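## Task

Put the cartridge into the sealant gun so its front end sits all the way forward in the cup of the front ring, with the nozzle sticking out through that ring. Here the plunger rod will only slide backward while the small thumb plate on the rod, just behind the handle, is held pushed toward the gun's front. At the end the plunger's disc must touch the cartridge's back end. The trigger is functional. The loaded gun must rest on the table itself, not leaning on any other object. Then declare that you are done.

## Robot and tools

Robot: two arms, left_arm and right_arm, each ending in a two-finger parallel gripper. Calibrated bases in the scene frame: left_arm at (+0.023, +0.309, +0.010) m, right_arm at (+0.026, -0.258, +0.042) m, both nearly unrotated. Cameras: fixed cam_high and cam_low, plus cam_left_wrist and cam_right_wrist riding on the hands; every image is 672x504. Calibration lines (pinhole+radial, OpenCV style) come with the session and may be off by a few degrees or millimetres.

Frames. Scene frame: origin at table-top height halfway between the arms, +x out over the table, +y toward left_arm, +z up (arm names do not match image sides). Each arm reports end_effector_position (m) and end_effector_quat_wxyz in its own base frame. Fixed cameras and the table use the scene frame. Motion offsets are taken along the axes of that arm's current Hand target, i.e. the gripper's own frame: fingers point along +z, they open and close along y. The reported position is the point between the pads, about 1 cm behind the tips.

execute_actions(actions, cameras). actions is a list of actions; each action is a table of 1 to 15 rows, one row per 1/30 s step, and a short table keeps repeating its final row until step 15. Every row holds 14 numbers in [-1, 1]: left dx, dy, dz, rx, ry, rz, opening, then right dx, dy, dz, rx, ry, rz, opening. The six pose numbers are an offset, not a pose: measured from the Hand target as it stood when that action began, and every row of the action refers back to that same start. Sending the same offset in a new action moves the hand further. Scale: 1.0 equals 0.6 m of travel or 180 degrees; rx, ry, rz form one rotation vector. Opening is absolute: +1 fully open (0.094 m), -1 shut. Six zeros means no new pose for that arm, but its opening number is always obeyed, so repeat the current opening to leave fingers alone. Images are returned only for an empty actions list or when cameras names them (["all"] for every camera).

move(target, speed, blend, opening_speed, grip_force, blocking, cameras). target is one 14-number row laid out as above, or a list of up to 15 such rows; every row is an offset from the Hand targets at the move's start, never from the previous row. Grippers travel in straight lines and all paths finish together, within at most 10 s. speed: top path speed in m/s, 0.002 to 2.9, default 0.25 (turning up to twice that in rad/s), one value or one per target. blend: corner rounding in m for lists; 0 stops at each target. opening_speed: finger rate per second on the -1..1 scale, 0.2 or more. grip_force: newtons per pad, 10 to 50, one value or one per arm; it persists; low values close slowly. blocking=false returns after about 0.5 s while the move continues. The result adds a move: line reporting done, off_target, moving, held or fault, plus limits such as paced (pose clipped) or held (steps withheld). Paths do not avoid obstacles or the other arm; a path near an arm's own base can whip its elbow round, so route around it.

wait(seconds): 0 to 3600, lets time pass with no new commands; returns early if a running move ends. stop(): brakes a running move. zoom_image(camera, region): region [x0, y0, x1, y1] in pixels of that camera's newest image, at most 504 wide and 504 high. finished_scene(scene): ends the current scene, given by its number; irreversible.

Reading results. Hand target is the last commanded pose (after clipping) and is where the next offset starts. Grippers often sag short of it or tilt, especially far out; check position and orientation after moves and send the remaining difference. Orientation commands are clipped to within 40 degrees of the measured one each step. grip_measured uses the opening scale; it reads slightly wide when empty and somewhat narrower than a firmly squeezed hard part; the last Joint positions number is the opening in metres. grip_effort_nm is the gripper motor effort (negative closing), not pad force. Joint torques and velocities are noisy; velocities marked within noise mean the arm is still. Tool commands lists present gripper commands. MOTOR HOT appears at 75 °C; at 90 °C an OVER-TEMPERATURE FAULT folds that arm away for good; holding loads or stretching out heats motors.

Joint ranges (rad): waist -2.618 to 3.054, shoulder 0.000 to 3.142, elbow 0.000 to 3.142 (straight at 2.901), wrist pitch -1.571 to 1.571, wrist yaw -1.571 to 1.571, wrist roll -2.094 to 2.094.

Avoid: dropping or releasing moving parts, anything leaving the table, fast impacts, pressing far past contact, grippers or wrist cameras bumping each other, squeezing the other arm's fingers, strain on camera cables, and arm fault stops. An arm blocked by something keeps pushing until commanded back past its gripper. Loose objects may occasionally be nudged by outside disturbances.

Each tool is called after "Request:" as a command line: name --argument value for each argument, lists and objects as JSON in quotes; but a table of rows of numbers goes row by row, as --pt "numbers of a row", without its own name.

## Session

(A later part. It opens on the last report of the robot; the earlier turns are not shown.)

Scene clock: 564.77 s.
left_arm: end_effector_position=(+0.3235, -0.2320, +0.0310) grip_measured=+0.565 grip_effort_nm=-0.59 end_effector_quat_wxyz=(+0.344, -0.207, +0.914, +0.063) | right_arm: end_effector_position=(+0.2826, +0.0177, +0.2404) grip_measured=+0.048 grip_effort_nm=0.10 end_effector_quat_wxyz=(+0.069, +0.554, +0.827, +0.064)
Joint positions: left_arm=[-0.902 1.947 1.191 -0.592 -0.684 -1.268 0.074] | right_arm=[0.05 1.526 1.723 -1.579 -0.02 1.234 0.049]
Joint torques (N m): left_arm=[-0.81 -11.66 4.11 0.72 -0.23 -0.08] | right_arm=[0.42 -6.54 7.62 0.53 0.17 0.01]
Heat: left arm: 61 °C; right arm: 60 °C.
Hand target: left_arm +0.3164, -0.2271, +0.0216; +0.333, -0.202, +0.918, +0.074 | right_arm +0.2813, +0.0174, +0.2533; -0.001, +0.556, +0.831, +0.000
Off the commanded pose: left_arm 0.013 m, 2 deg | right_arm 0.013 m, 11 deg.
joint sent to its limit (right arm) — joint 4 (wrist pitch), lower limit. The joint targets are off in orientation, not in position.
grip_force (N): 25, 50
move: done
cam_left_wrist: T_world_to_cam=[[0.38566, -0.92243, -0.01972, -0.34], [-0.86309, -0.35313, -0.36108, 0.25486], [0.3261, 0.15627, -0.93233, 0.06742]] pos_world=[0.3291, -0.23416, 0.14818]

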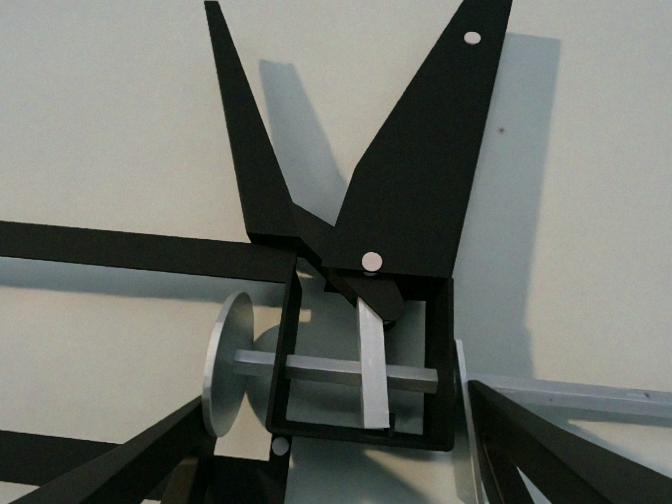

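Request:
move --target '[0,0,0,0,0,0,0.3,0,0,0,0,0,0,0.05]' --opening_speed 0.3 --grip_force '[45,50]' --cameras '["cam_left_wrist"]'

Scene clock: 570.10 s.
left_arm: end_effector_position=(+0.3238, -0.2316, +0.0313) grip_measured=+0.302 grip_effort_nm=-0.12 end_effector_quat_wxyz=(+0.345, -0.207, +0.913, +0.064) | right_arm: end_effector_position=(+0.2826, +0.0177, +0.2404) grip_measured=+0.048 grip_effort_nm=0.10 end_effector_quat_wxyz=(+0.069, +0.554, +0.827, +0.064)
Joint positions: left_arm=[-0.902 1.947 1.191 -0.592 -0.688 -1.268 0.061] | right_arm=[0.05 1.526 1.723 -1.579 -0.02 1.234 0.049]
Joint torques (N m): left_arm=[-0.5 -11.6 4.11 0.71 -0.26 -0.04] | right_arm=[0.4 -6.53 7.62 0.52 0.17 0]
Heat: left arm: 60 °C; right arm: 59 °C.
Hand target: left_arm +0.3165, -0.2271, +0.0217; +0.333, -0.202, +0.918, +0.074 | right_arm +0.2813, +0.0174, +0.2533; -0.001, +0.556, +0.831, +0.000
Off the commanded pose: left_arm 0.013 m, 2 deg | right_arm 0.013 m, 11 deg.
joint sent to its limit (right arm) — joint 4 (wrist pitch), lower limit. The joint targets are off in orientation, not in position.
grip_force (N): 45, 50
move: done
cam_left_wrist: T_world_to_cam=[[0.38665, -0.922, -0.02031, -0.34004], [-0.86173, -0.35335, -0.36409, 0.25499], [0.32851, 0.15828, -0.93114, 0.06727]] pos_world=[0.32911, -0.23406, 0.14857]

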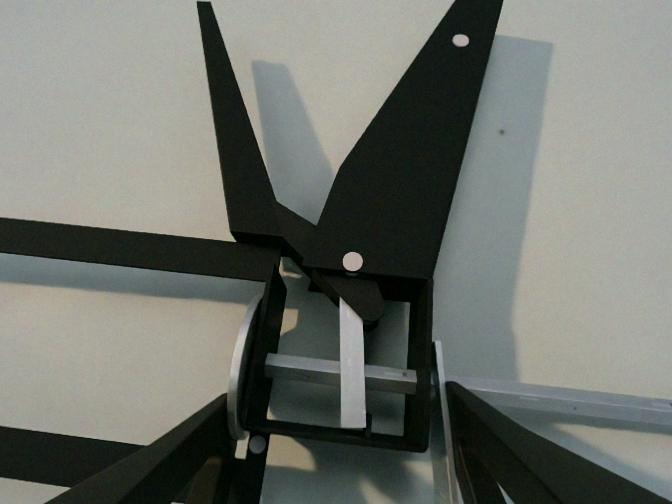

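Request:
move --target '[0,0,0,0,0,0,0.15,0,0,0,0,0,0,0.05]' --opening_speed 0.3 --cameras '["cam_left_wrist"]'

Request:
zoom_image --camera "cam_left_wrist" --region '[190, 240, 330, 450]'

Scene clock: 574.43 s.
left_arm: end_effector_position=(+0.3235, -0.2309, +0.0313) grip_measured=+0.186 grip_effort_nm=-0.93 end_effector_quat_wxyz=(+0.345, -0.207, +0.913, +0.066) | right_arm: end_effector_position=(+0.2826, +0.0177, +0.2404) grip_measured=+0.048 grip_effort_nm=0.10 end_effector_quat_wxyz=(+0.069, +0.554, +0.827, +0.064)
Joint positions: left_arm=[-0.902 1.947 1.191 -0.596 -0.689 -1.268 0.056] | right_arm=[0.05 1.526 1.723 -1.579 -0.02 1.234 0.049]
Joint torques (N m): left_arm=[-0.77 -11.82 3.71 0.79 -0.25 -0.05] | right_arm=[0.43 -6.53 7.65 0.53 0.17 0]
Heat: left arm: 60 °C; right arm: 59 °C.
Hand target: left_arm +0.3165, -0.2271, +0.0217; +0.333, -0.203, +0.918, +0.074 | right_arm +0.2813, +0.0174, +0.2533; -0.001, +0.556, +0.831, +0.000
Off the commanded pose: left_arm 0.012 m, 2 deg | right_arm 0.013 m, 11 deg.
joint sent to its limit (right arm) — joint 4 (wrist pitch), lower limit. The joint targets are off in orientation, not in position.
grip_force (N): 45, 50
move: done
cam_left_wrist: T_world_to_cam=[[0.38696, -0.92177, -0.02443, -0.33912], [-0.86204, -0.35223, -0.36445, 0.25534], [0.32733, 0.16209, -0.9309, 0.06852]] pos_world=[0.32891, -0.23376, 0.14856]

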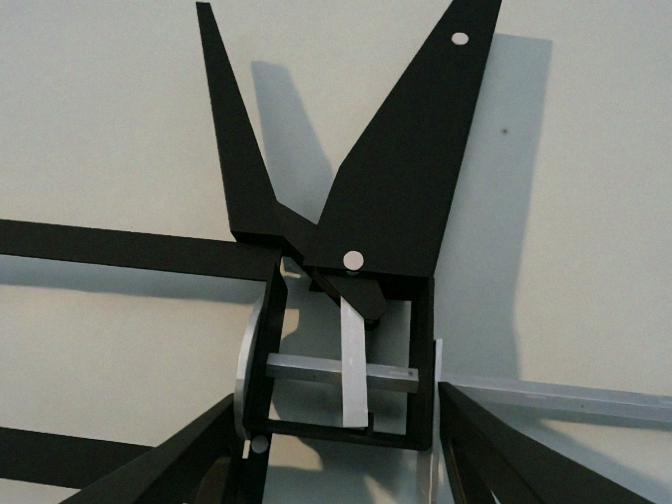

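Scaled by 2.400.

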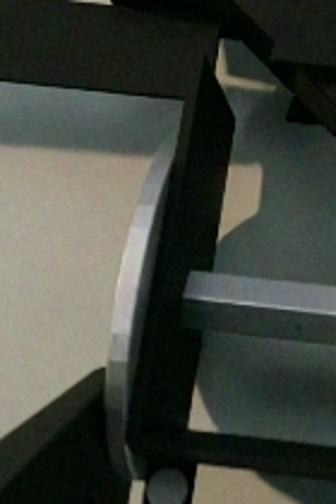

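Request:
move --target '[0,0,0,0,0,0,0.6,0,0,0,0,0,0,0.05]' --opening_speed 1

Request:
move --target '[-0.01,0,-0.12,0,0,0,0.6,0,0,0,0,0,0,0.05]' --speed 0.12 --cameras '["cam_left_wrist","cam_high"]'

Scene clock: 582.33 s.
left_arm: end_effector_position=(+0.3233, -0.2311, +0.0308) grip_measured=+0.598 grip_effort_nm=0.08 end_effector_quat_wxyz=(+0.344, -0.207, +0.914, +0.065) | right_arm: end_effector_position=(+0.2826, +0.0177, +0.2404) grip_measured=+0.048 grip_effort_nm=0.10 end_effector_quat_wxyz=(+0.069, +0.554, +0.827, +0.064)
Joint positions: left_arm=[-0.902 1.947 1.19 -0.594 -0.687 -1.268 0.075] | right_arm=[0.05 1.526 1.723 -1.579 -0.02 1.234 0.049]
Joint torques (N m): left_arm=[-0.72 -11.54 3.88 0.68 -0.28 -0.05] | right_arm=[0.42 -6.54 7.62 0.52 0.17 0]
Heat: left arm: 60 °C; right arm: 58 °C.
Hand target: left_arm +0.3164, -0.2270, +0.0217; +0.333, -0.202, +0.918, +0.074 | right_arm +0.2813, +0.0174, +0.2533; -0.001, +0.556, +0.831, +0.000
Off the commanded pose: left_arm 0.012 m, 2 deg | right_arm 0.013 m, 11 deg.
joint sent to its limit (right arm) — joint 4 (wrist pitch), lower limit. The joint targets are off in orientation, not in position.
grip_force (N): 45, 50
move: done

Scene clock: 583.87 s.
left_arm: end_effector_position=(+0.2761, -0.2371, +0.0686) grip_measured=+0.598 grip_effort_nm=0.07 end_effector_quat_wxyz=(+0.326, -0.192, +0.921, +0.092) | right_arm: end_effector_position=(+0.2826, +0.0177, +0.2404) grip_measured=+0.048 grip_effort_nm=0.10 end_effector_quat_wxyz=(+0.069, +0.554, +0.827, +0.064)
Joint positions: left_arm=[-1.018 1.872 1.271 -0.911 -0.688 -1.408 0.075] | right_arm=[0.05 1.526 1.723 -1.579 -0.02 1.234 0.049]
Joint torques (N m): left_arm=[-0.96 -12.98 8.36 0.36 -0.44 -0.22] | right_arm=[0.42 -6.53 7.64 0.52 0.17 0]
Heat: left arm: 61 °C; right arm: 58 °C.
Hand target: left_arm +0.2788, -0.2445, +0.0807; +0.333, -0.203, +0.918, +0.074 | right_arm +0.2813, +0.0174, +0.2533; -0.001, +0.556, +0.831, +0.000
Off the commanded pose: left_arm 0.014 m, 3 deg | right_arm 0.013 m, 11 deg.
joint sent to its limit (right arm) — joint 4 (wrist pitch), lower limit. The joint targets are off in orientation, not in position.
grip_force (N): 45, 50
move: off_target (left_arm)
cam_left_wrist: T_world_to_cam=[[0.37497, -0.92267, -0.0899, -0.31802], [-0.88412, -0.32675, -0.33402, 0.23595], [0.27882, 0.20473, -0.93827, 0.14373]] pos_world=[0.28778, -0.24575, 0.18508]
Images, in order (width x height): cam_high 672x504, cam_left_wrist 672x504.

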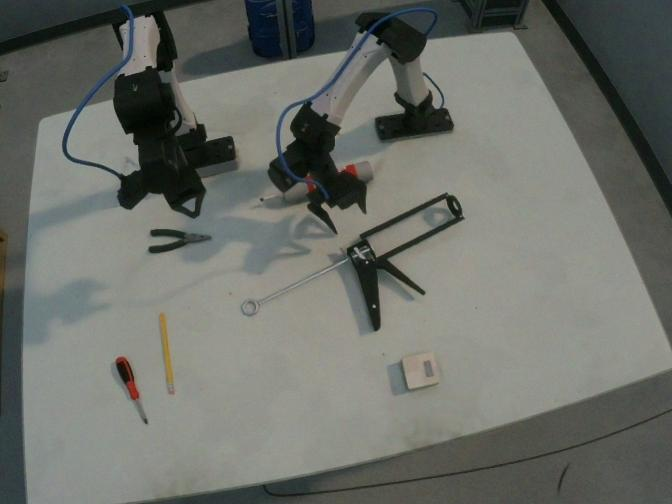

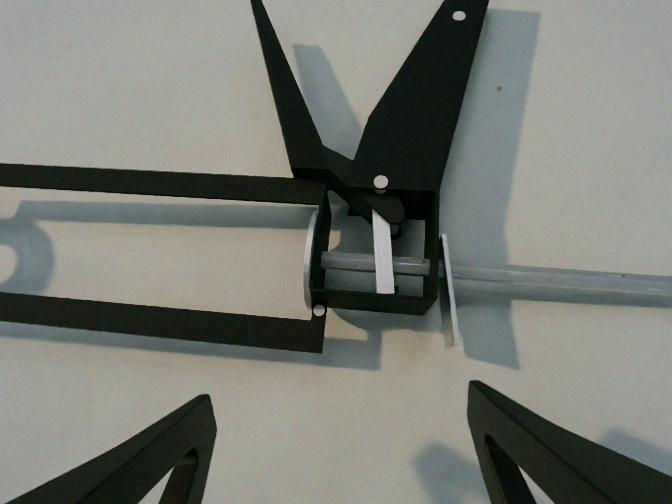

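Request:
move --target '[0.0804,0.0745,-0.2417,0.2097,0.1494,0.5774,0.7,0,0,0,0,0,0,0.05]' --speed 0.2 --cameras '["cam_left_wrist","cam_high"]'

Scene clock: 626.53 s.
left_arm: end_effector_position=(+0.1437, -0.2539, +0.1588) grip_measured=+0.698 grip_effort_nm=0.07 end_effector_quat_wxyz=(+0.004, +0.662, +0.750, +0.005) | right_arm: end_effector_position=(+0.2826, +0.0177, +0.2404) grip_measured=+0.048 grip_effort_nm=0.10 end_effector_quat_wxyz=(+0.069, +0.554, +0.827, +0.064)
Joint positions: left_arm=[-1.063 1.648 1.528 -1.447 -0.012 0.383 0.08] | right_arm=[0.05 1.526 1.723 -1.579 -0.02 1.234 0.049]
Joint torques (N m): left_arm=[-1.06 -7.76 8.31 0.32 0.16 0.16] | right_arm=[0.42 -6.54 7.64 0.52 0.17 0]
Heat: left arm: 65 °C; right arm: 55 °C.
Hand target: left_arm +0.1420, -0.2589, +0.1611; +0.000, +0.670, +0.743, +0.000 | right_arm +0.2813, +0.0174, +0.2533; -0.001, +0.556, +0.831, +0.000
Off the commanded pose: left_arm 0.006 m, 1 deg | right_arm 0.013 m, 11 deg.
joint sent to its limit (right arm) — joint 4 (wrist pitch), lower limit. The joint targets are off in orientation, not in position.
grip_force (N): 45, 50
move: done
cam_left_wrist: T_world_to_cam=[[-0.99769, -0.06422, -0.02193, 0.12872], [-0.06785, 0.93808, 0.3397, 0.24049], [-0.00124, 0.3404, -0.94028, 0.34372]] pos_world=[0.14516, -0.33434, 0.24433]
Images, in order (width x height): cam_high 672x504, cam_left_wrist 672x504.

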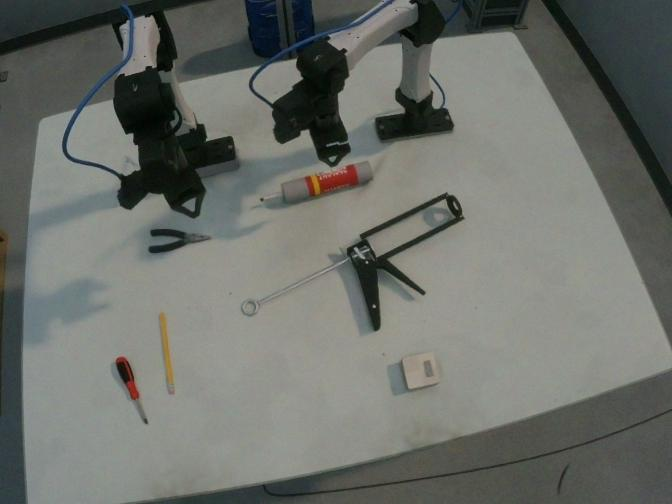

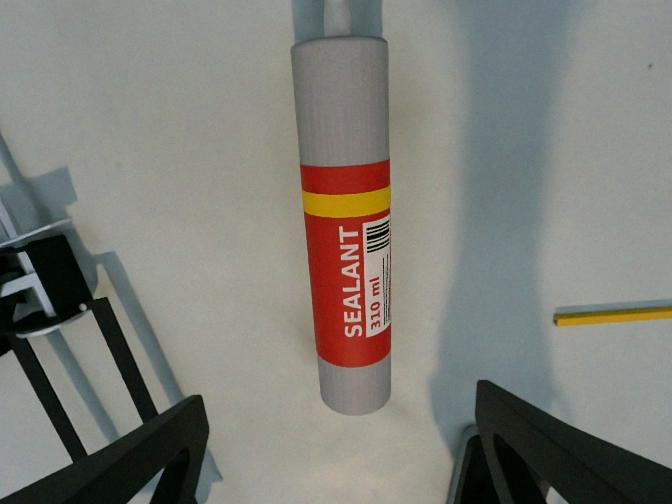

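Request:
move --target '[0.005,-0.008,0.225,0,0,0,0.7,0,0,0,0,0,0,0.05]' --speed 0.15 --cameras '["cam_left_wrist"]'

Scene clock: 647.37 s.
left_arm: end_effector_position=(+0.1412, -0.2557, +0.0335) grip_measured=+0.698 grip_effort_nm=0.07 end_effector_quat_wxyz=(+0.007, +0.666, +0.746, +0.004) | right_arm: end_effector_position=(+0.2826, +0.0177, +0.2404) grip_measured=+0.048 grip_effort_nm=0.10 end_effector_quat_wxyz=(+0.069, +0.554, +0.827, +0.064)
Joint positions: left_arm=[-1.073 1.704 1.083 -0.939 -0.012 0.383 0.08] | right_arm=[0.05 1.526 1.723 -1.579 -0.02 1.234 0.049]
Joint torques (N m): left_arm=[-1.09 -7.8 4.57 0.58 0.12 0.05] | right_arm=[0.39 -6.56 7.64 0.53 0.17 0]
Heat: left arm: 60 °C; right arm: 55 °C.
Hand target: left_arm +0.1369, -0.2563, +0.0260; +0.000, +0.670, +0.743, +0.000 | right_arm +0.2813, +0.0174, +0.2533; -0.001, +0.556, +0.831, +0.000
Off the commanded pose: left_arm 0.009 m, 1 deg | right_arm 0.013 m, 11 deg.
joint sent to its limit (right arm) — joint 4 (wrist pitch), lower limit. The joint targets are off in orientation, not in position.
grip_force (N): 45, 50
move: done
cam_left_wrist: T_world_to_cam=[[-0.99824, -0.0537, -0.02501, 0.1262], [-0.05897, 0.9412, 0.33266, 0.28433], [0.00568, 0.33355, -0.94271, 0.22387]] pos_world=[0.14147, -0.33551, 0.11961]

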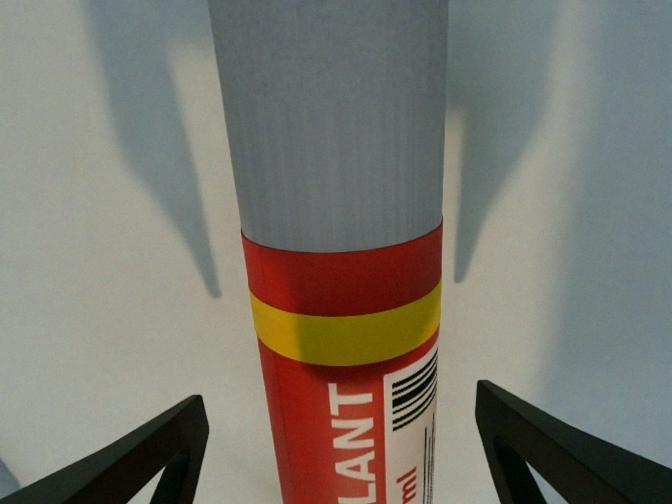

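Request:
execute_actions --actions '[]'

Scene clock: 675.43 s.
left_arm: end_effector_position=(+0.1413, -0.2559, +0.0335) grip_measured=+0.698 grip_effort_nm=0.07 end_effector_quat_wxyz=(+0.008, +0.666, +0.746, +0.003) | right_arm: end_effector_position=(+0.2826, +0.0177, +0.2404) grip_measured=+0.048 grip_effort_nm=0.10 end_effector_quat_wxyz=(+0.069, +0.554, +0.827, +0.064)
Joint positions: left_arm=[-1.073 1.704 1.083 -0.938 -0.012 0.383 0.08] | right_arm=[0.05 1.526 1.723 -1.579 -0.02 1.234 0.049]
Joint velocities: within noise
Joint torques (N m): left_arm=[-0.95 -7.88 4.57 0.63 0.19 0.04] | right_arm=[0.39 -6.54 7.62 0.53 0.17 0]
Heat: left arm: 57 °C; right arm: 54 °C.
Hand target: left_arm +0.1370, -0.2564, +0.0260; +0.000, +0.670, +0.743, +0.000 | right_arm +0.2813, +0.0174, +0.2533; -0.001, +0.556, +0.831, +0.000
Tool commands: left_gripper/opening=+0.7 right_gripper/opening=+0.05
Off the commanded pose: left_arm 0.009 m, 1 deg | right_arm 0.013 m, 11 deg.
grip_force (N): 45, 50
camera_calibration:
cam_left_wrist: T_world_to_cam=[[-0.99824, -0.05371, -0.02529, 0.12632], [-0.05907, 0.94141, 0.33205, 0.28456], [0.00598, 0.33296, -0.94292, 0.22377]] pos_world=[0.14157, -0.33561, 0.11971]
cam_right_wrist: T_world_to_cam=[[-0.92544, -0.33424, -0.17845, 0.30727], [-0.37534, 0.87306, 0.31125, 0.06376], [0.05176, 0.35503, -0.93342, 0.31007]] pos_world=[0.29224, -0.06305, 0.32441]

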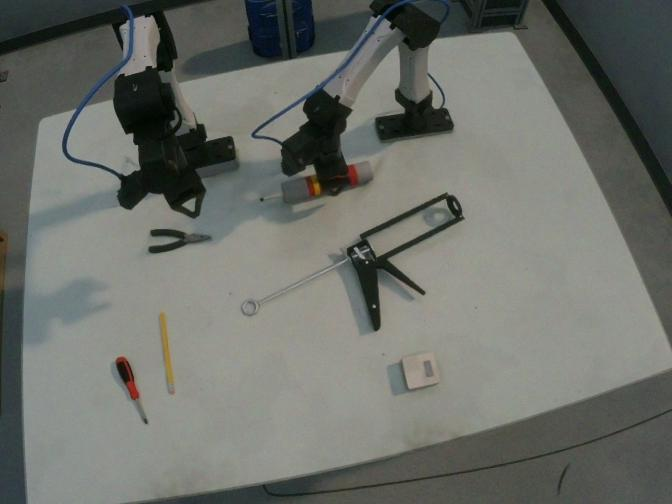

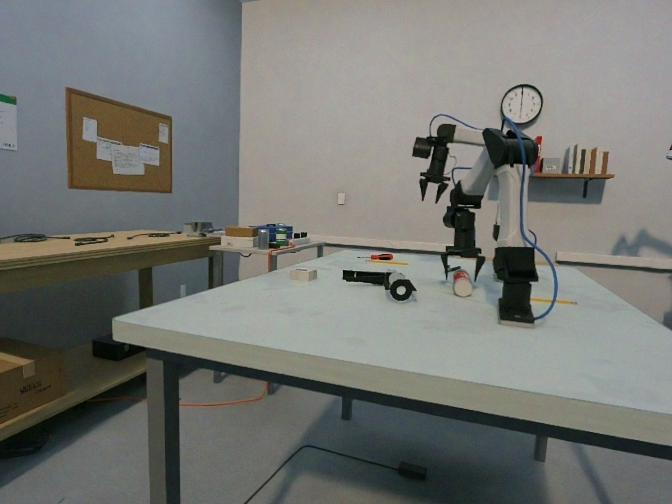

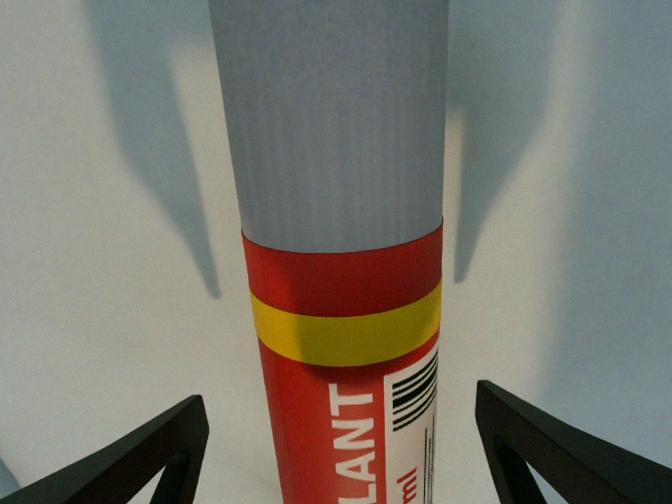

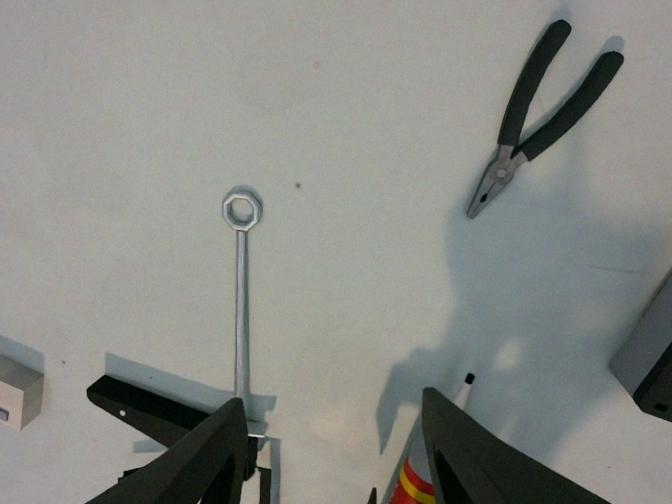

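Request:
move --pt "0 0 0.0133 0 0 0 0.7 0 0 0 0 0 0 0.05" --pt "0 0 0.0133 0 0 0 -0.02 0 0 0 0 0 0 0.05" --speed 0.08 --opening_speed 0.5 --cameras '["cam_left_wrist"]'

Scene clock: 687.73 s.
left_arm: end_effector_position=(+0.1413, -0.2562, +0.0255) grip_measured=-0.001 grip_effort_nm=-0.94 end_effector_quat_wxyz=(+0.008, +0.666, +0.746, +0.003) | right_arm: end_effector_position=(+0.2826, +0.0177, +0.2404) grip_measured=+0.048 grip_effort_nm=0.10 end_effector_quat_wxyz=(+0.069, +0.554, +0.827, +0.064)
Joint positions: left_arm=[-1.073 1.717 1.064 -0.905 -0.011 0.383 0.047] | right_arm=[0.05 1.526 1.723 -1.579 -0.02 1.234 0.049]
Joint torques (N m): left_arm=[-1.1 -7.95 4.41 0.55 0.12 0.08] | right_arm=[0.4 -6.54 7.62 0.53 0.16 0]
Heat: left arm: 56 °C; right arm: 54 °C.
Hand target: left_arm +0.1370, -0.2563, +0.0180; +0.000, +0.670, +0.743, +0.000 | right_arm +0.2813, +0.0174, +0.2533; -0.001, +0.556, +0.831, +0.000
Off the commanded pose: left_arm 0.009 m, 1 deg | right_arm 0.013 m, 11 deg.
joint sent to its limit (right arm) — joint 4 (wrist pitch), lower limit. The joint targets are off in orientation, not in position.
grip_force (N): 45, 50
move: done
cam_left_wrist: T_world_to_cam=[[-0.99825, -0.05367, -0.02482, 0.12608], [-0.05887, 0.94162, 0.33148, 0.28747], [0.00558, 0.33236, -0.94313, 0.21627]] pos_world=[0.14157, -0.33581, 0.11181]

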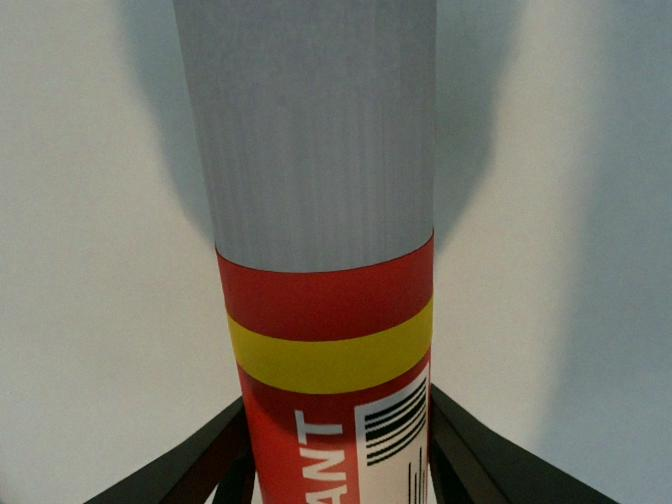

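Request:
move --pt "0 0 -0.18 0 0 0 -0.08 0 0 0 0 0 0 0.05" --speed 0.1 --cameras '["cam_left_wrist"]'

Request:
move --pt "0 0 0 0 0 -0.37 -0.08 0 0 0 0 0 0 0.05" --pt "0 0 0 0 0 -0.739 -0.08 0 0 0 0 0 0 0.05" --speed 0.35 --blend 0.05 --cameras '["cam_left_wrist","cam_high"]'

Scene clock: 702.00 s.
left_arm: end_effector_position=(+0.1374, -0.2489, +0.1044) grip_measured=-0.002 grip_effort_nm=-0.96 end_effector_quat_wxyz=(-0.025, +0.665, +0.746, +0.015) | right_arm: end_effector_position=(+0.2826, +0.0177, +0.2404) grip_measured=+0.048 grip_effort_nm=0.10 end_effector_quat_wxyz=(+0.069, +0.554, +0.827, +0.064)
Joint positions: left_arm=[-1.073 1.674 1.338 -1.291 -0.011 0.383 0.047] | right_arm=[0.05 1.526 1.723 -1.579 -0.02 1.234 0.049]
Joint torques (N m): left_arm=[-0.88 -13.26 9.88 0.01 0.06 0.03] | right_arm=[0.4 -6.54 7.64 0.53 0.17 0]
Heat: left arm: 55 °C; right arm: 54 °C.
Hand target: left_arm +0.1370, -0.2564, +0.1261; +0.000, +0.670, +0.743, +0.000 | right_arm +0.2813, +0.0174, +0.2533; -0.001, +0.556, +0.831, +0.000
Off the commanded pose: left_arm 0.023 m, 3 deg | right_arm 0.013 m, 11 deg.
joint sent to its limit (right arm) — joint 4 (wrist pitch), lower limit. The joint targets are off in orientation, not in position.
grip_force (N): 45, 50
move: off_target (left_arm)
cam_left_wrist: T_world_to_cam=[[-0.99858, -0.05311, 0.0049, 0.12158], [-0.04701, 0.91975, 0.38968, 0.24115], [-0.0252, 0.3889, -0.92094, 0.30426]] pos_world=[0.14041, -0.33366, 0.18564]

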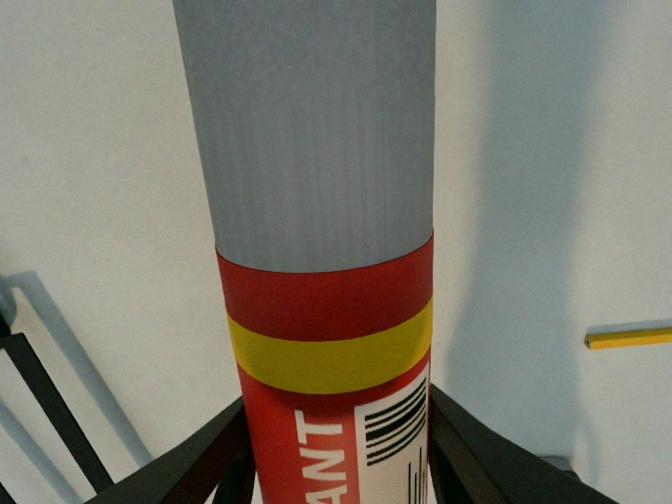

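Scene clock: 706.27 s.
left_arm: end_effector_position=(+0.1350, -0.2501, +0.1044) grip_measured=-0.002 grip_effort_nm=-0.95 end_effector_quat_wxyz=(-0.004, -0.410, +0.911, +0.028) | right_arm: end_effector_position=(+0.2826, +0.0177, +0.2404) grip_measured=+0.048 grip_effort_nm=0.10 end_effector_quat_wxyz=(+0.069, +0.554, +0.827, +0.064)
Joint positions: left_arm=[-1.073 1.674 1.338 -1.292 0.004 -1.92 0.047] | right_arm=[0.05 1.526 1.723 -1.579 -0.02 1.234 0.049]
Joint torques (N m): left_arm=[-0.96 -13.23 10.13 -0.07 -0.11 -0.14] | right_arm=[0.4 -6.53 7.64 0.53 0.17 0]
Heat: left arm: 56 °C; right arm: 54 °C.
Hand target: left_arm +0.1369, -0.2564, +0.1261; +0.000, -0.414, +0.910, +0.000 | right_arm +0.2813, +0.0174, +0.2533; -0.001, +0.556, +0.831, +0.000
Off the commanded pose: left_arm 0.023 m, 3 deg | right_arm 0.013 m, 11 deg.
joint sent to its limit (right arm) — joint 4 (wrist pitch), lower limit. The joint targets are off in orientation, not in position.
grip_force (N): 45, 50
move: off_target (left_arm)
cam_left_wrist: T_world_to_cam=[[0.70627, -0.70495, -0.06502, -0.26668], [-0.65285, -0.68408, 0.3253, -0.07046], [-0.2738, -0.1873, -0.94337, 0.19647]] pos_world=[0.19614, -0.1994, 0.19092]
Images, in order (width x height): cam_high 672x504, cam_left_wrist 672x504.

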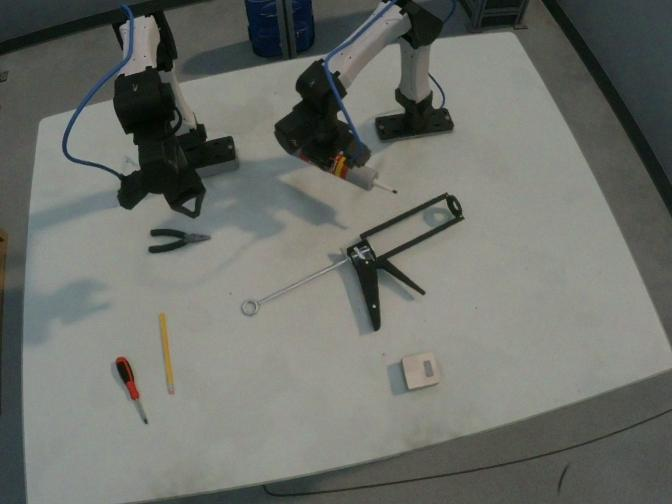

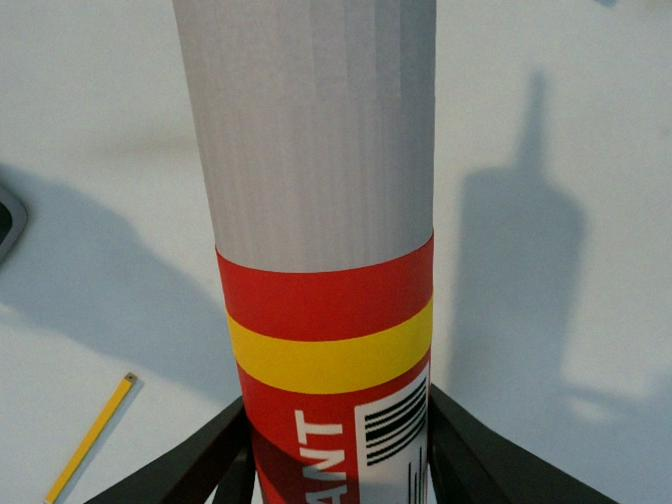

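Request:
move --pt "0 0 0.145 0 0 0 -0.08 0 0 0 0 0 0 0.05" --pt "0 0 0.175 0 0 0 -0.08 0 0 0 0 0 0 0.05" --speed '[0.12,0.04]' --blend 0.005 --cameras '["cam_left_wrist","cam_low"]'

Scene clock: 714.90 s.
left_arm: end_effector_position=(+0.1365, -0.2527, +0.0254) grip_measured=-0.002 grip_effort_nm=-0.96 end_effector_quat_wxyz=(-0.002, -0.411, +0.912, +0.007) | right_arm: end_effector_position=(+0.2826, +0.0177, +0.2404) grip_measured=+0.048 grip_effort_nm=0.10 end_effector_quat_wxyz=(+0.069, +0.554, +0.827, +0.064)
Joint positions: left_arm=[-1.073 1.722 1.069 -0.933 0.004 -1.921 0.047] | right_arm=[0.05 1.526 1.723 -1.579 -0.02 1.234 0.049]
Joint torques (N m): left_arm=[-1.13 -8.75 4.57 0.63 -0.11 -0.18] | right_arm=[0.4 -6.54 7.64 0.53 0.17 0]
Heat: left arm: 57 °C; right arm: 54 °C.
Hand target: left_arm +0.1370, -0.2563, +0.0210; +0.000, -0.414, +0.910, +0.000 | right_arm +0.2813, +0.0174, +0.2533; -0.001, +0.556, +0.831, +0.000
Off the commanded pose: left_arm 0.006 m, 1 deg | right_arm 0.013 m, 11 deg.
joint sent to its limit (right arm) — joint 4 (wrist pitch), lower limit. The joint targets are off in orientation, not in position.
grip_force (N): 45, 50
move: done
cam_left_wrist: T_world_to_cam=[[0.70799, -0.70579, -0.02446, -0.27621], [-0.65877, -0.67251, 0.33728, -0.04218], [-0.2545, -0.22268, -0.94108, 0.11024]] pos_world=[0.19582, -0.19877, 0.11122]
Images, in order (width x height): cam_low 672x504, cam_left_wrist 672x504.

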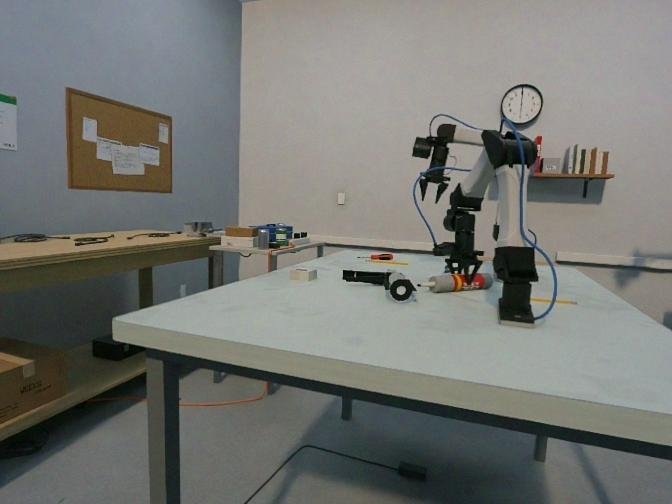

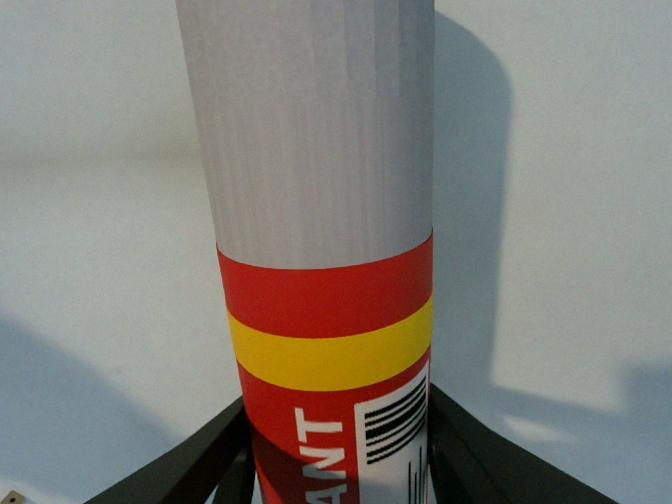

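Request:
move --pt "0 0 0 0 0 0 0.75 0 0 0 0 0 0 0.05" --opening_speed 0.5

Request:
move --pt "0 0 -0.12 0 0 0 0.75 0 0 0 0 0 0 0.05" --pt "0 0 -0.12 0 0 0.45 0.75 0 0 0 0 0 0 0.05" --pt "0 0 -0.12 0 0 0.99 0.75 0 0 0 0 0 0 0.05" --speed '[0.2,0.5,0.5]' --blend 0.03 --cameras '["cam_left_wrist","cam_high"]'

Scene clock: 734.60 s.
left_arm: end_effector_position=(+0.1387, -0.2568, +0.0254) grip_measured=+0.748 grip_effort_nm=0.07 end_effector_quat_wxyz=(-0.002, -0.411, +0.911, -0.002) | right_arm: end_effector_position=(+0.2826, +0.0177, +0.2404) grip_measured=+0.048 grip_effort_nm=0.10 end_effector_quat_wxyz=(+0.069, +0.554, +0.827, +0.064)
Joint positions: left_arm=[-1.073 1.722 1.069 -0.914 0.004 -1.921 0.082] | right_arm=[0.05 1.526 1.723 -1.579 -0.02 1.234 0.049]
Joint torques (N m): left_arm=[-0.98 -8.99 4.72 0.39 -0.07 -0.14] | right_arm=[0.4 -6.56 7.64 0.52 0.17 0]
Heat: left arm: 57 °C; right arm: 54 °C.
Hand target: left_arm +0.1370, -0.2563, +0.0210; +0.000, -0.414, +0.910, +0.000 | right_arm +0.2813, +0.0174, +0.2533; -0.001, +0.556, +0.831, +0.000
Off the commanded pose: left_arm 0.005 m, 0 deg | right_arm 0.013 m, 11 deg.
joint sent to its limit (right arm) — joint 4 (wrist pitch), lower limit. The joint targets are off in orientation, not in position.
grip_force (N): 45, 50
move: done

Scene clock: 739.13 s.
left_arm: end_effector_position=(+0.1351, -0.2514, +0.0847) grip_measured=+0.748 grip_effort_nm=0.06 end_effector_quat_wxyz=(-0.010, +0.900, +0.435, +0.003) | right_arm: end_effector_position=(+0.2826, +0.0177, +0.2404) grip_measured=+0.048 grip_effort_nm=0.10 end_effector_quat_wxyz=(+0.069, +0.554, +0.827, +0.064)
Joint positions: left_arm=[-1.082 1.654 1.239 -1.175 -0.007 1.159 0.082] | right_arm=[0.05 1.526 1.723 -1.579 -0.02 1.234 0.049]
Joint torques (N m): left_arm=[-0.12 -9.66 8.59 0.19 0.11 0.17] | right_arm=[0.4 -6.56 7.62 0.53 0.17 0]
Heat: left arm: 57 °C; right arm: 54 °C.
Hand target: left_arm +0.1369, -0.2563, +0.0930; +0.000, +0.904, +0.429, +0.000 | right_arm +0.2813, +0.0174, +0.2533; -0.001, +0.556, +0.831, +0.000
Off the commanded pose: left_arm 0.010 m, 1 deg | right_arm 0.013 m, 11 deg.
joint sent to its limit (right arm) — joint 4 (wrist pitch), lower limit. The joint targets are off in orientation, not in position.
grip_force (N): 45, 50
move: done
cam_left_wrist: T_world_to_cam=[[-0.74485, 0.6672, 0.00633, 0.26599], [0.62656, 0.69615, 0.35042, 0.10717], [0.22939, 0.26498, -0.93657, 0.22276]] pos_world=[0.07988, -0.3111, 0.16939]
Images, in order (width x height): cam_high 672x504, cam_left_wrist 672x504.

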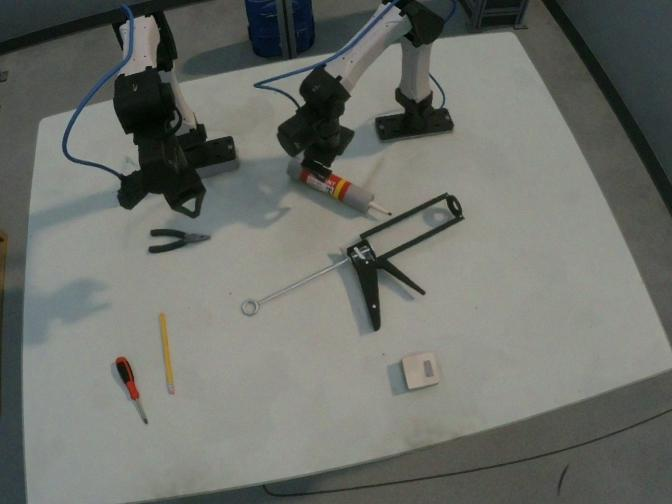

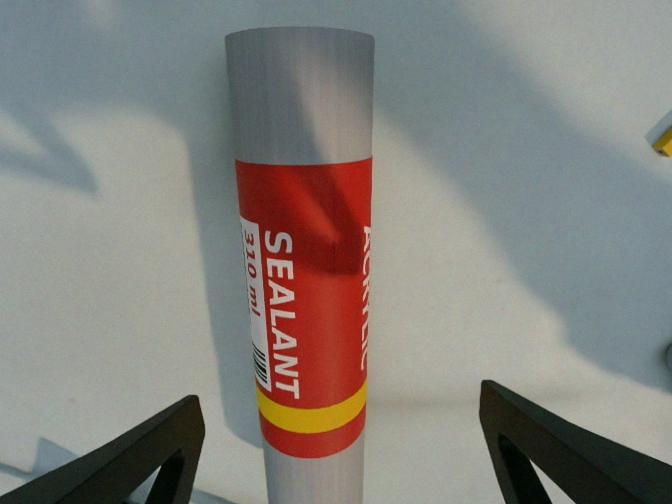

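Request:
move --pt "0 0.0208 0.03 0 0 0 0.75 0 0 0 0 0 0 0.05" --pt "0 0.0208 0.09 0 0 0 0.75 0 0 0 0 0 0 0.05" --speed 0.15 --blend 0.005 --cameras '["cam_left_wrist"]'

Scene clock: 755.17 s.
left_arm: end_effector_position=(+0.1467, -0.2661, +0.0463) grip_measured=+0.748 grip_effort_nm=0.06 end_effector_quat_wxyz=(+0.006, +0.901, +0.433, +0.004) | right_arm: end_effector_position=(+0.2826, +0.0177, +0.2404) grip_measured=+0.048 grip_effort_nm=0.10 end_effector_quat_wxyz=(+0.069, +0.554, +0.827, +0.064)
Joint positions: left_arm=[-1.071 1.728 1.165 -0.995 -0.007 1.175 0.082] | right_arm=[0.05 1.526 1.723 -1.579 -0.02 1.234 0.049]
Joint torques (N m): left_arm=[0.31 -8.5 4.74 0.48 0.07 0.2] | right_arm=[0.42 -6.52 7.62 0.53 0.17 0]
Heat: left arm: 58 °C; right arm: 54 °C.
Hand target: left_arm +0.1467, -0.2642, +0.0391; +0.000, +0.903, +0.429, +0.000 | right_arm +0.2813, +0.0174, +0.2533; -0.001, +0.556, +0.831, +0.000
Off the commanded pose: left_arm 0.007 m, 1 deg | right_arm 0.013 m, 11 deg.
joint sent to its limit (right arm) — joint 4 (wrist pitch), lower limit. The joint targets are off in orientation, not in position.
grip_force (N): 45, 50
move: done
cam_left_wrist: T_world_to_cam=[[-0.74086, 0.67122, -0.02409, 0.28654], [0.6253, 0.70238, 0.34009, 0.12582], [0.2452, 0.2369, -0.94008, 0.1784]] pos_world=[0.08987, -0.32297, 0.13182]

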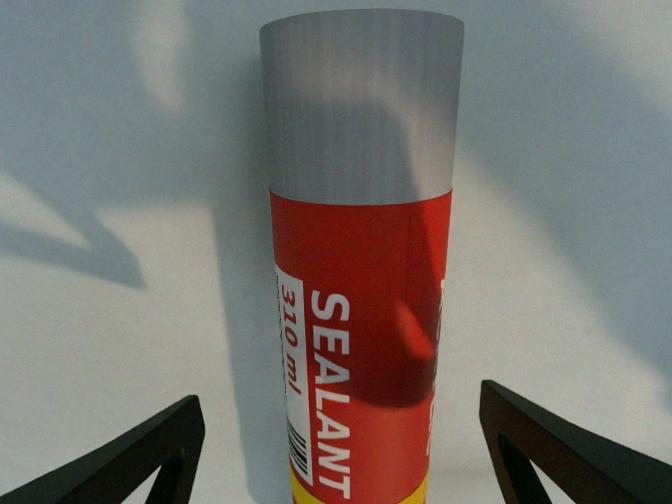

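Request:
move --pt "0 -0.0085 0.018 0 0 0 0.75 0 0 0 0 0 0 0.05" --pt "0 -0.0085 0.032 0 0 0 0.75 0 0 0 0 0 0 0.05" --speed 0.1 --blend 0.005 --cameras '["cam_left_wrist"]'

Scene clock: 764.47 s.
left_arm: end_effector_position=(+0.1449, -0.2627, +0.0276) grip_measured=+0.748 grip_effort_nm=0.06 end_effector_quat_wxyz=(+0.007, +0.901, +0.433, +0.004) | right_arm: end_effector_position=(+0.2826, +0.0177, +0.2404) grip_measured=+0.048 grip_effort_nm=0.10 end_effector_quat_wxyz=(+0.069, +0.554, +0.827, +0.064)
Joint positions: left_arm=[-1.071 1.738 1.097 -0.915 -0.007 1.175 0.082] | right_arm=[0.05 1.526 1.723 -1.579 -0.02 1.234 0.049]
Joint torques (N m): left_arm=[-0.4 -8.53 4.33 0.55 0.06 0.07] | right_arm=[0.4 -6.52 7.64 0.53 0.17 0]
Heat: left arm: 57 °C; right arm: 53 °C.
Hand target: left_arm +0.1427, -0.2610, +0.0199; +0.000, +0.903, +0.429, +0.000 | right_arm +0.2813, +0.0174, +0.2533; -0.001, +0.556, +0.831, +0.000
Off the commanded pose: left_arm 0.008 m, 1 deg | right_arm 0.013 m, 11 deg.
joint sent to its limit (right arm) — joint 4 (wrist pitch), lower limit. The joint targets are off in orientation, not in position.
grip_force (N): 45, 50
move: done; blend cut to 0.0042 m at target 1
cam_left_wrist: T_world_to_cam=[[-0.74086, 0.67114, -0.02624, 0.28249], [0.62491, 0.70309, 0.33934, 0.13115], [0.2462, 0.235, -0.9403, 0.15985]] pos_world=[0.08797, -0.31937, 0.11322]

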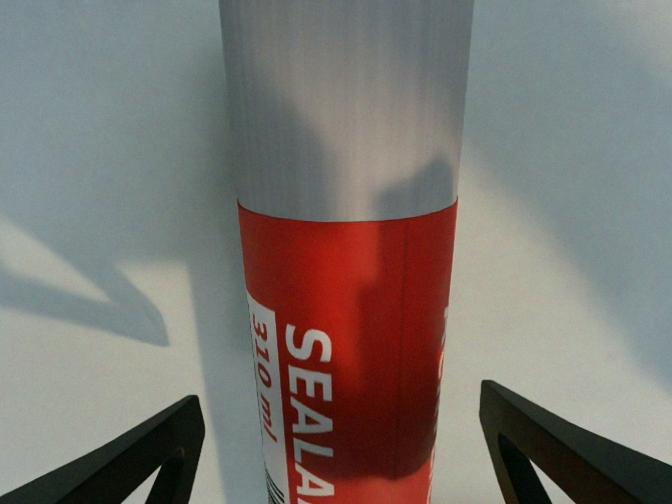

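Request:
move --pt "0 0 0.007 0 0 0 0.75 0 0 0 0 0 0 0.05" --pt "0 0 0.007 0 0 0 -0.06 0 0 0 0 0 0 0.05" --speed 0.1 --opening_speed 0.5 --cameras '["cam_left_wrist"]'

Scene clock: 771.20 s.
left_arm: end_effector_position=(+0.1453, -0.2636, +0.0238) grip_measured=+0.004 grip_effort_nm=-0.93 end_effector_quat_wxyz=(+0.009, +0.902, +0.432, +0.004) | right_arm: end_effector_position=(+0.2826, +0.0177, +0.2404) grip_measured=+0.048 grip_effort_nm=0.10 end_effector_quat_wxyz=(+0.069, +0.554, +0.827, +0.064)
Joint positions: left_arm=[-1.071 1.744 1.088 -0.896 -0.007 1.177 0.047] | right_arm=[0.05 1.526 1.723 -1.579 -0.02 1.234 0.049]
Joint torques (N m): left_arm=[-0.31 -8.36 4.46 0.49 0.17 0.05] | right_arm=[0.4 -6.54 7.64 0.53 0.17 0]
Heat: left arm: 56 °C; right arm: 53 °C.
Hand target: left_arm +0.1427, -0.2610, +0.0157; +0.000, +0.903, +0.429, +0.000 | right_arm +0.2813, +0.0174, +0.2533; -0.001, +0.556, +0.831, +0.000
Off the commanded pose: left_arm 0.009 m, 1 deg | right_arm 0.013 m, 11 deg.
joint sent to its limit (right arm) — joint 4 (wrist pitch), lower limit. The joint targets are off in orientation, not in position.
grip_force (N): 45, 50
move: done
cam_left_wrist: T_world_to_cam=[[-0.73978, 0.67219, -0.02985, 0.2835], [0.62536, 0.70326, 0.33817, 0.13277], [0.2483, 0.2315, -0.94061, 0.15516]] pos_world=[0.08817, -0.31986, 0.10951]

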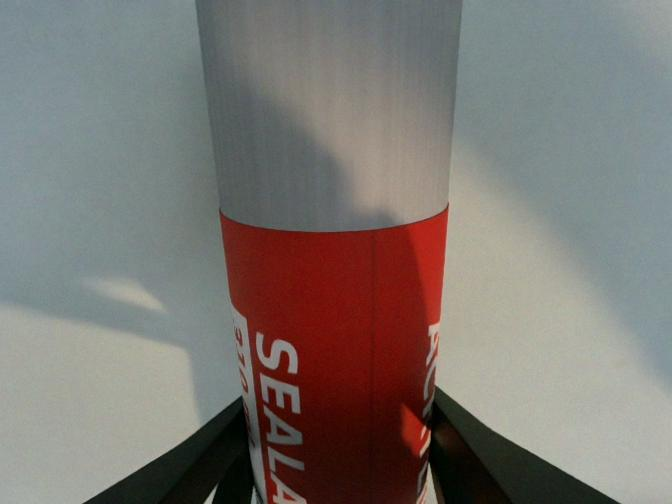

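Request:
move --pt "0 0 -0.3 0 0 0 -0.1 0 0 0 0 0 0 0.05" --pt "0.1 0.02 -0.3 0 0 -0.2 -0.1 0 0 0 0 0 0 0.05" --pt "0.2 0.045 -0.3 0 0 -0.35 -0.1 0 0 0 0 0 0 0.05" --speed 0.15 --blend 0.02 --cameras '["cam_left_wrist","cam_high"]'

Scene clock: 787.63 s.
left_arm: end_effector_position=(+0.2361, -0.1826, +0.1837) grip_measured=+0.003 grip_effort_nm=-0.96 end_effector_quat_wxyz=(+0.000, +0.552, +0.834, +0.004) | right_arm: end_effector_position=(+0.2826, +0.0177, +0.2404) grip_measured=+0.048 grip_effort_nm=0.10 end_effector_quat_wxyz=(+0.069, +0.554, +0.827, +0.064)
Joint positions: left_arm=[-0.662 1.696 1.68 -1.557 -0.007 0.508 0.047] | right_arm=[0.05 1.526 1.723 -1.579 -0.02 1.234 0.049]
Joint torques (N m): left_arm=[0.17 -9.77 9.92 0.17 0.06 -0.15] | right_arm=[0.39 -6.54 7.64 0.52 0.17 0]
Heat: left arm: 56 °C; right arm: 53 °C.
Hand target: left_arm +0.2395, -0.1851, +0.1957; +0.000, +0.546, +0.838, +0.000 | right_arm +0.2813, +0.0174, +0.2533; -0.001, +0.556, +0.831, +0.000
Off the commanded pose: left_arm 0.013 m, 1 deg | right_arm 0.013 m, 11 deg.
joint sent to its limit (left arm) — joint 4 (wrist pitch), lower limit. The joint targets still meet the commanded pose.
joint sent to its limit (right arm) — joint 4 (wrist pitch), lower limit. The joint targets are off in orientation, not in position.
grip_force (N): 45, 50
move: off_target (left_arm)
cam_left_wrist: T_world_to_cam=[[-0.94266, -0.33343, -0.01494, 0.16266], [-0.31814, 0.88408, 0.34234, 0.22008], [-0.10094, 0.32746, -0.93946, 0.36399]] pos_world=[0.26009, -0.25953, 0.26904]
Images, in order (width x height): cam_high 672x504, cam_left_wrist 672x504.

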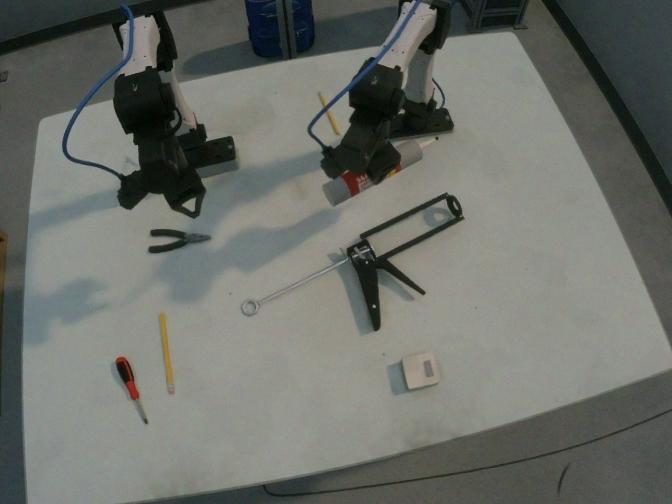

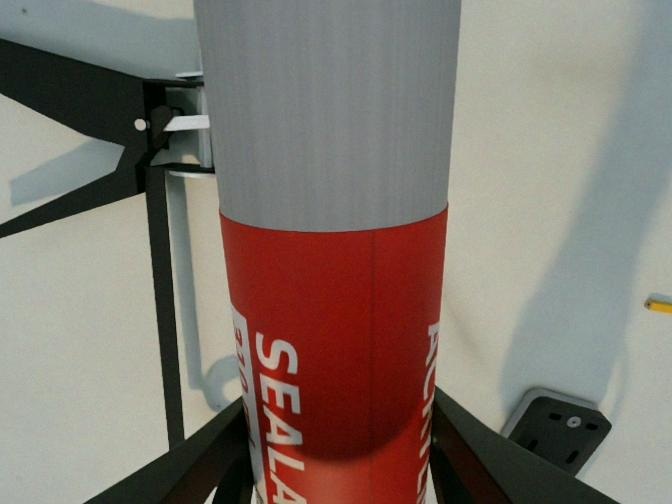

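Request:
move --pt "0.1 -0.0823 0 0 0 0.043 -0.1 0 0 0 0 0 0 0.05" --speed 0.2 --cameras '["cam_left_wrist"]'

Scene clock: 825.23 s.
left_arm: end_effector_position=(+0.1744, -0.1506, +0.1895) grip_measured=+0.003 grip_effort_nm=-0.96 end_effector_quat_wxyz=(+0.004, +0.593, +0.805, +0.002) | right_arm: end_effector_position=(+0.2826, +0.0177, +0.2404) grip_measured=+0.048 grip_effort_nm=0.10 end_effector_quat_wxyz=(+0.069, +0.554, +0.827, +0.064)
Joint positions: left_arm=[-0.717 1.434 1.444 -1.573 -0.006 0.554 0.047] | right_arm=[0.05 1.526 1.723 -1.579 -0.02 1.234 0.049]
Joint torques (N m): left_arm=[-0.94 -9.73 5.68 0.44 0.07 0.18] | right_arm=[0.4 -6.56 7.64 0.53 0.17 0]
Heat: left arm: 54 °C; right arm: 53 °C.
Hand target: left_arm +0.1701, -0.1502, +0.1957; +0.000, +0.602, +0.799, +0.000 | right_arm +0.2813, +0.0174, +0.2533; -0.001, +0.556, +0.831, +0.000
Off the commanded pose: left_arm 0.008 m, 1 deg | right_arm 0.013 m, 11 deg.
joint sent to its limit (left arm) — joint 4 (wrist pitch), lower limit. The joint targets still meet the commanded pose.
joint sent to its limit (right arm) — joint 4 (wrist pitch), lower limit. The joint targets are off in orientation, not in position.
grip_force (N): 45, 50
move: done
cam_left_wrist: T_world_to_cam=[[-0.97113, -0.23781, -0.01873, 0.13517], [-0.23023, 0.91378, 0.33466, 0.16068], [-0.06247, 0.32931, -0.94215, 0.34683]] pos_world=[0.18993, -0.2289, 0.27553]

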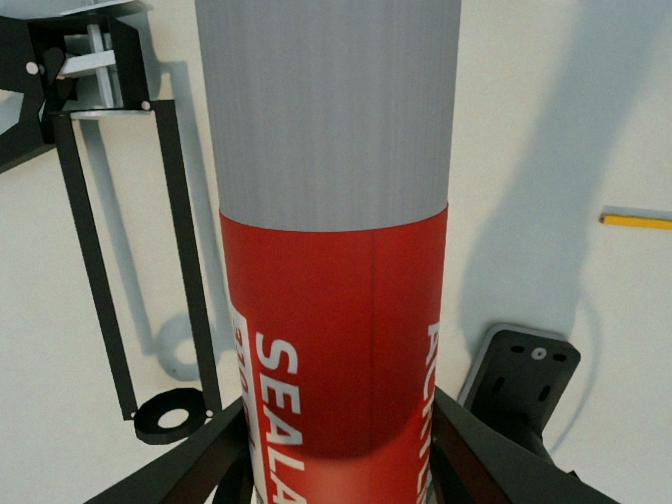

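Request:
zoom_image --camera "cam_left_wrist" --region '[0, 0, 250, 460]'

Scaled by 1.096.

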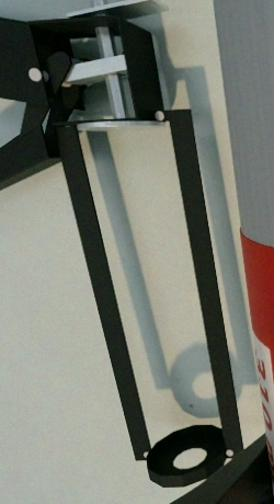

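Request:
zoom_image --camera "cam_left_wrist" --region '[0, 0, 240, 180]'

Request:
zoom_image --camera "cam_left_wrist" --region '[60, 290, 260, 460]'

Scaled by 2.100.

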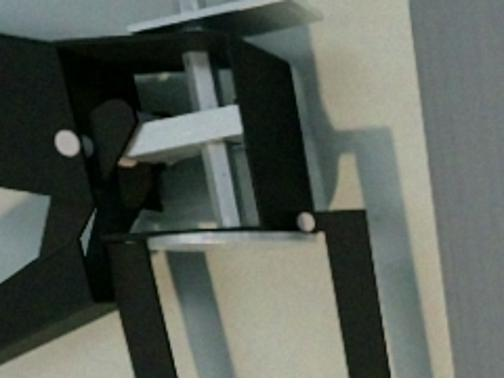

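Scaled by 2.520.

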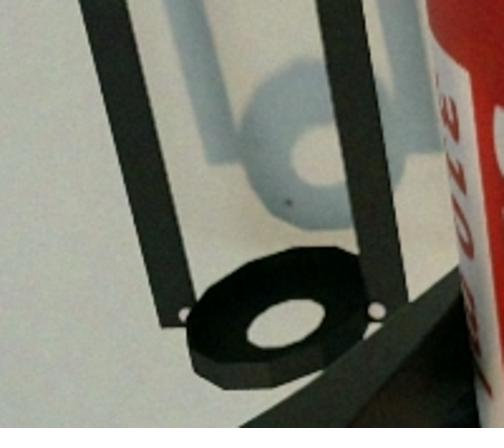

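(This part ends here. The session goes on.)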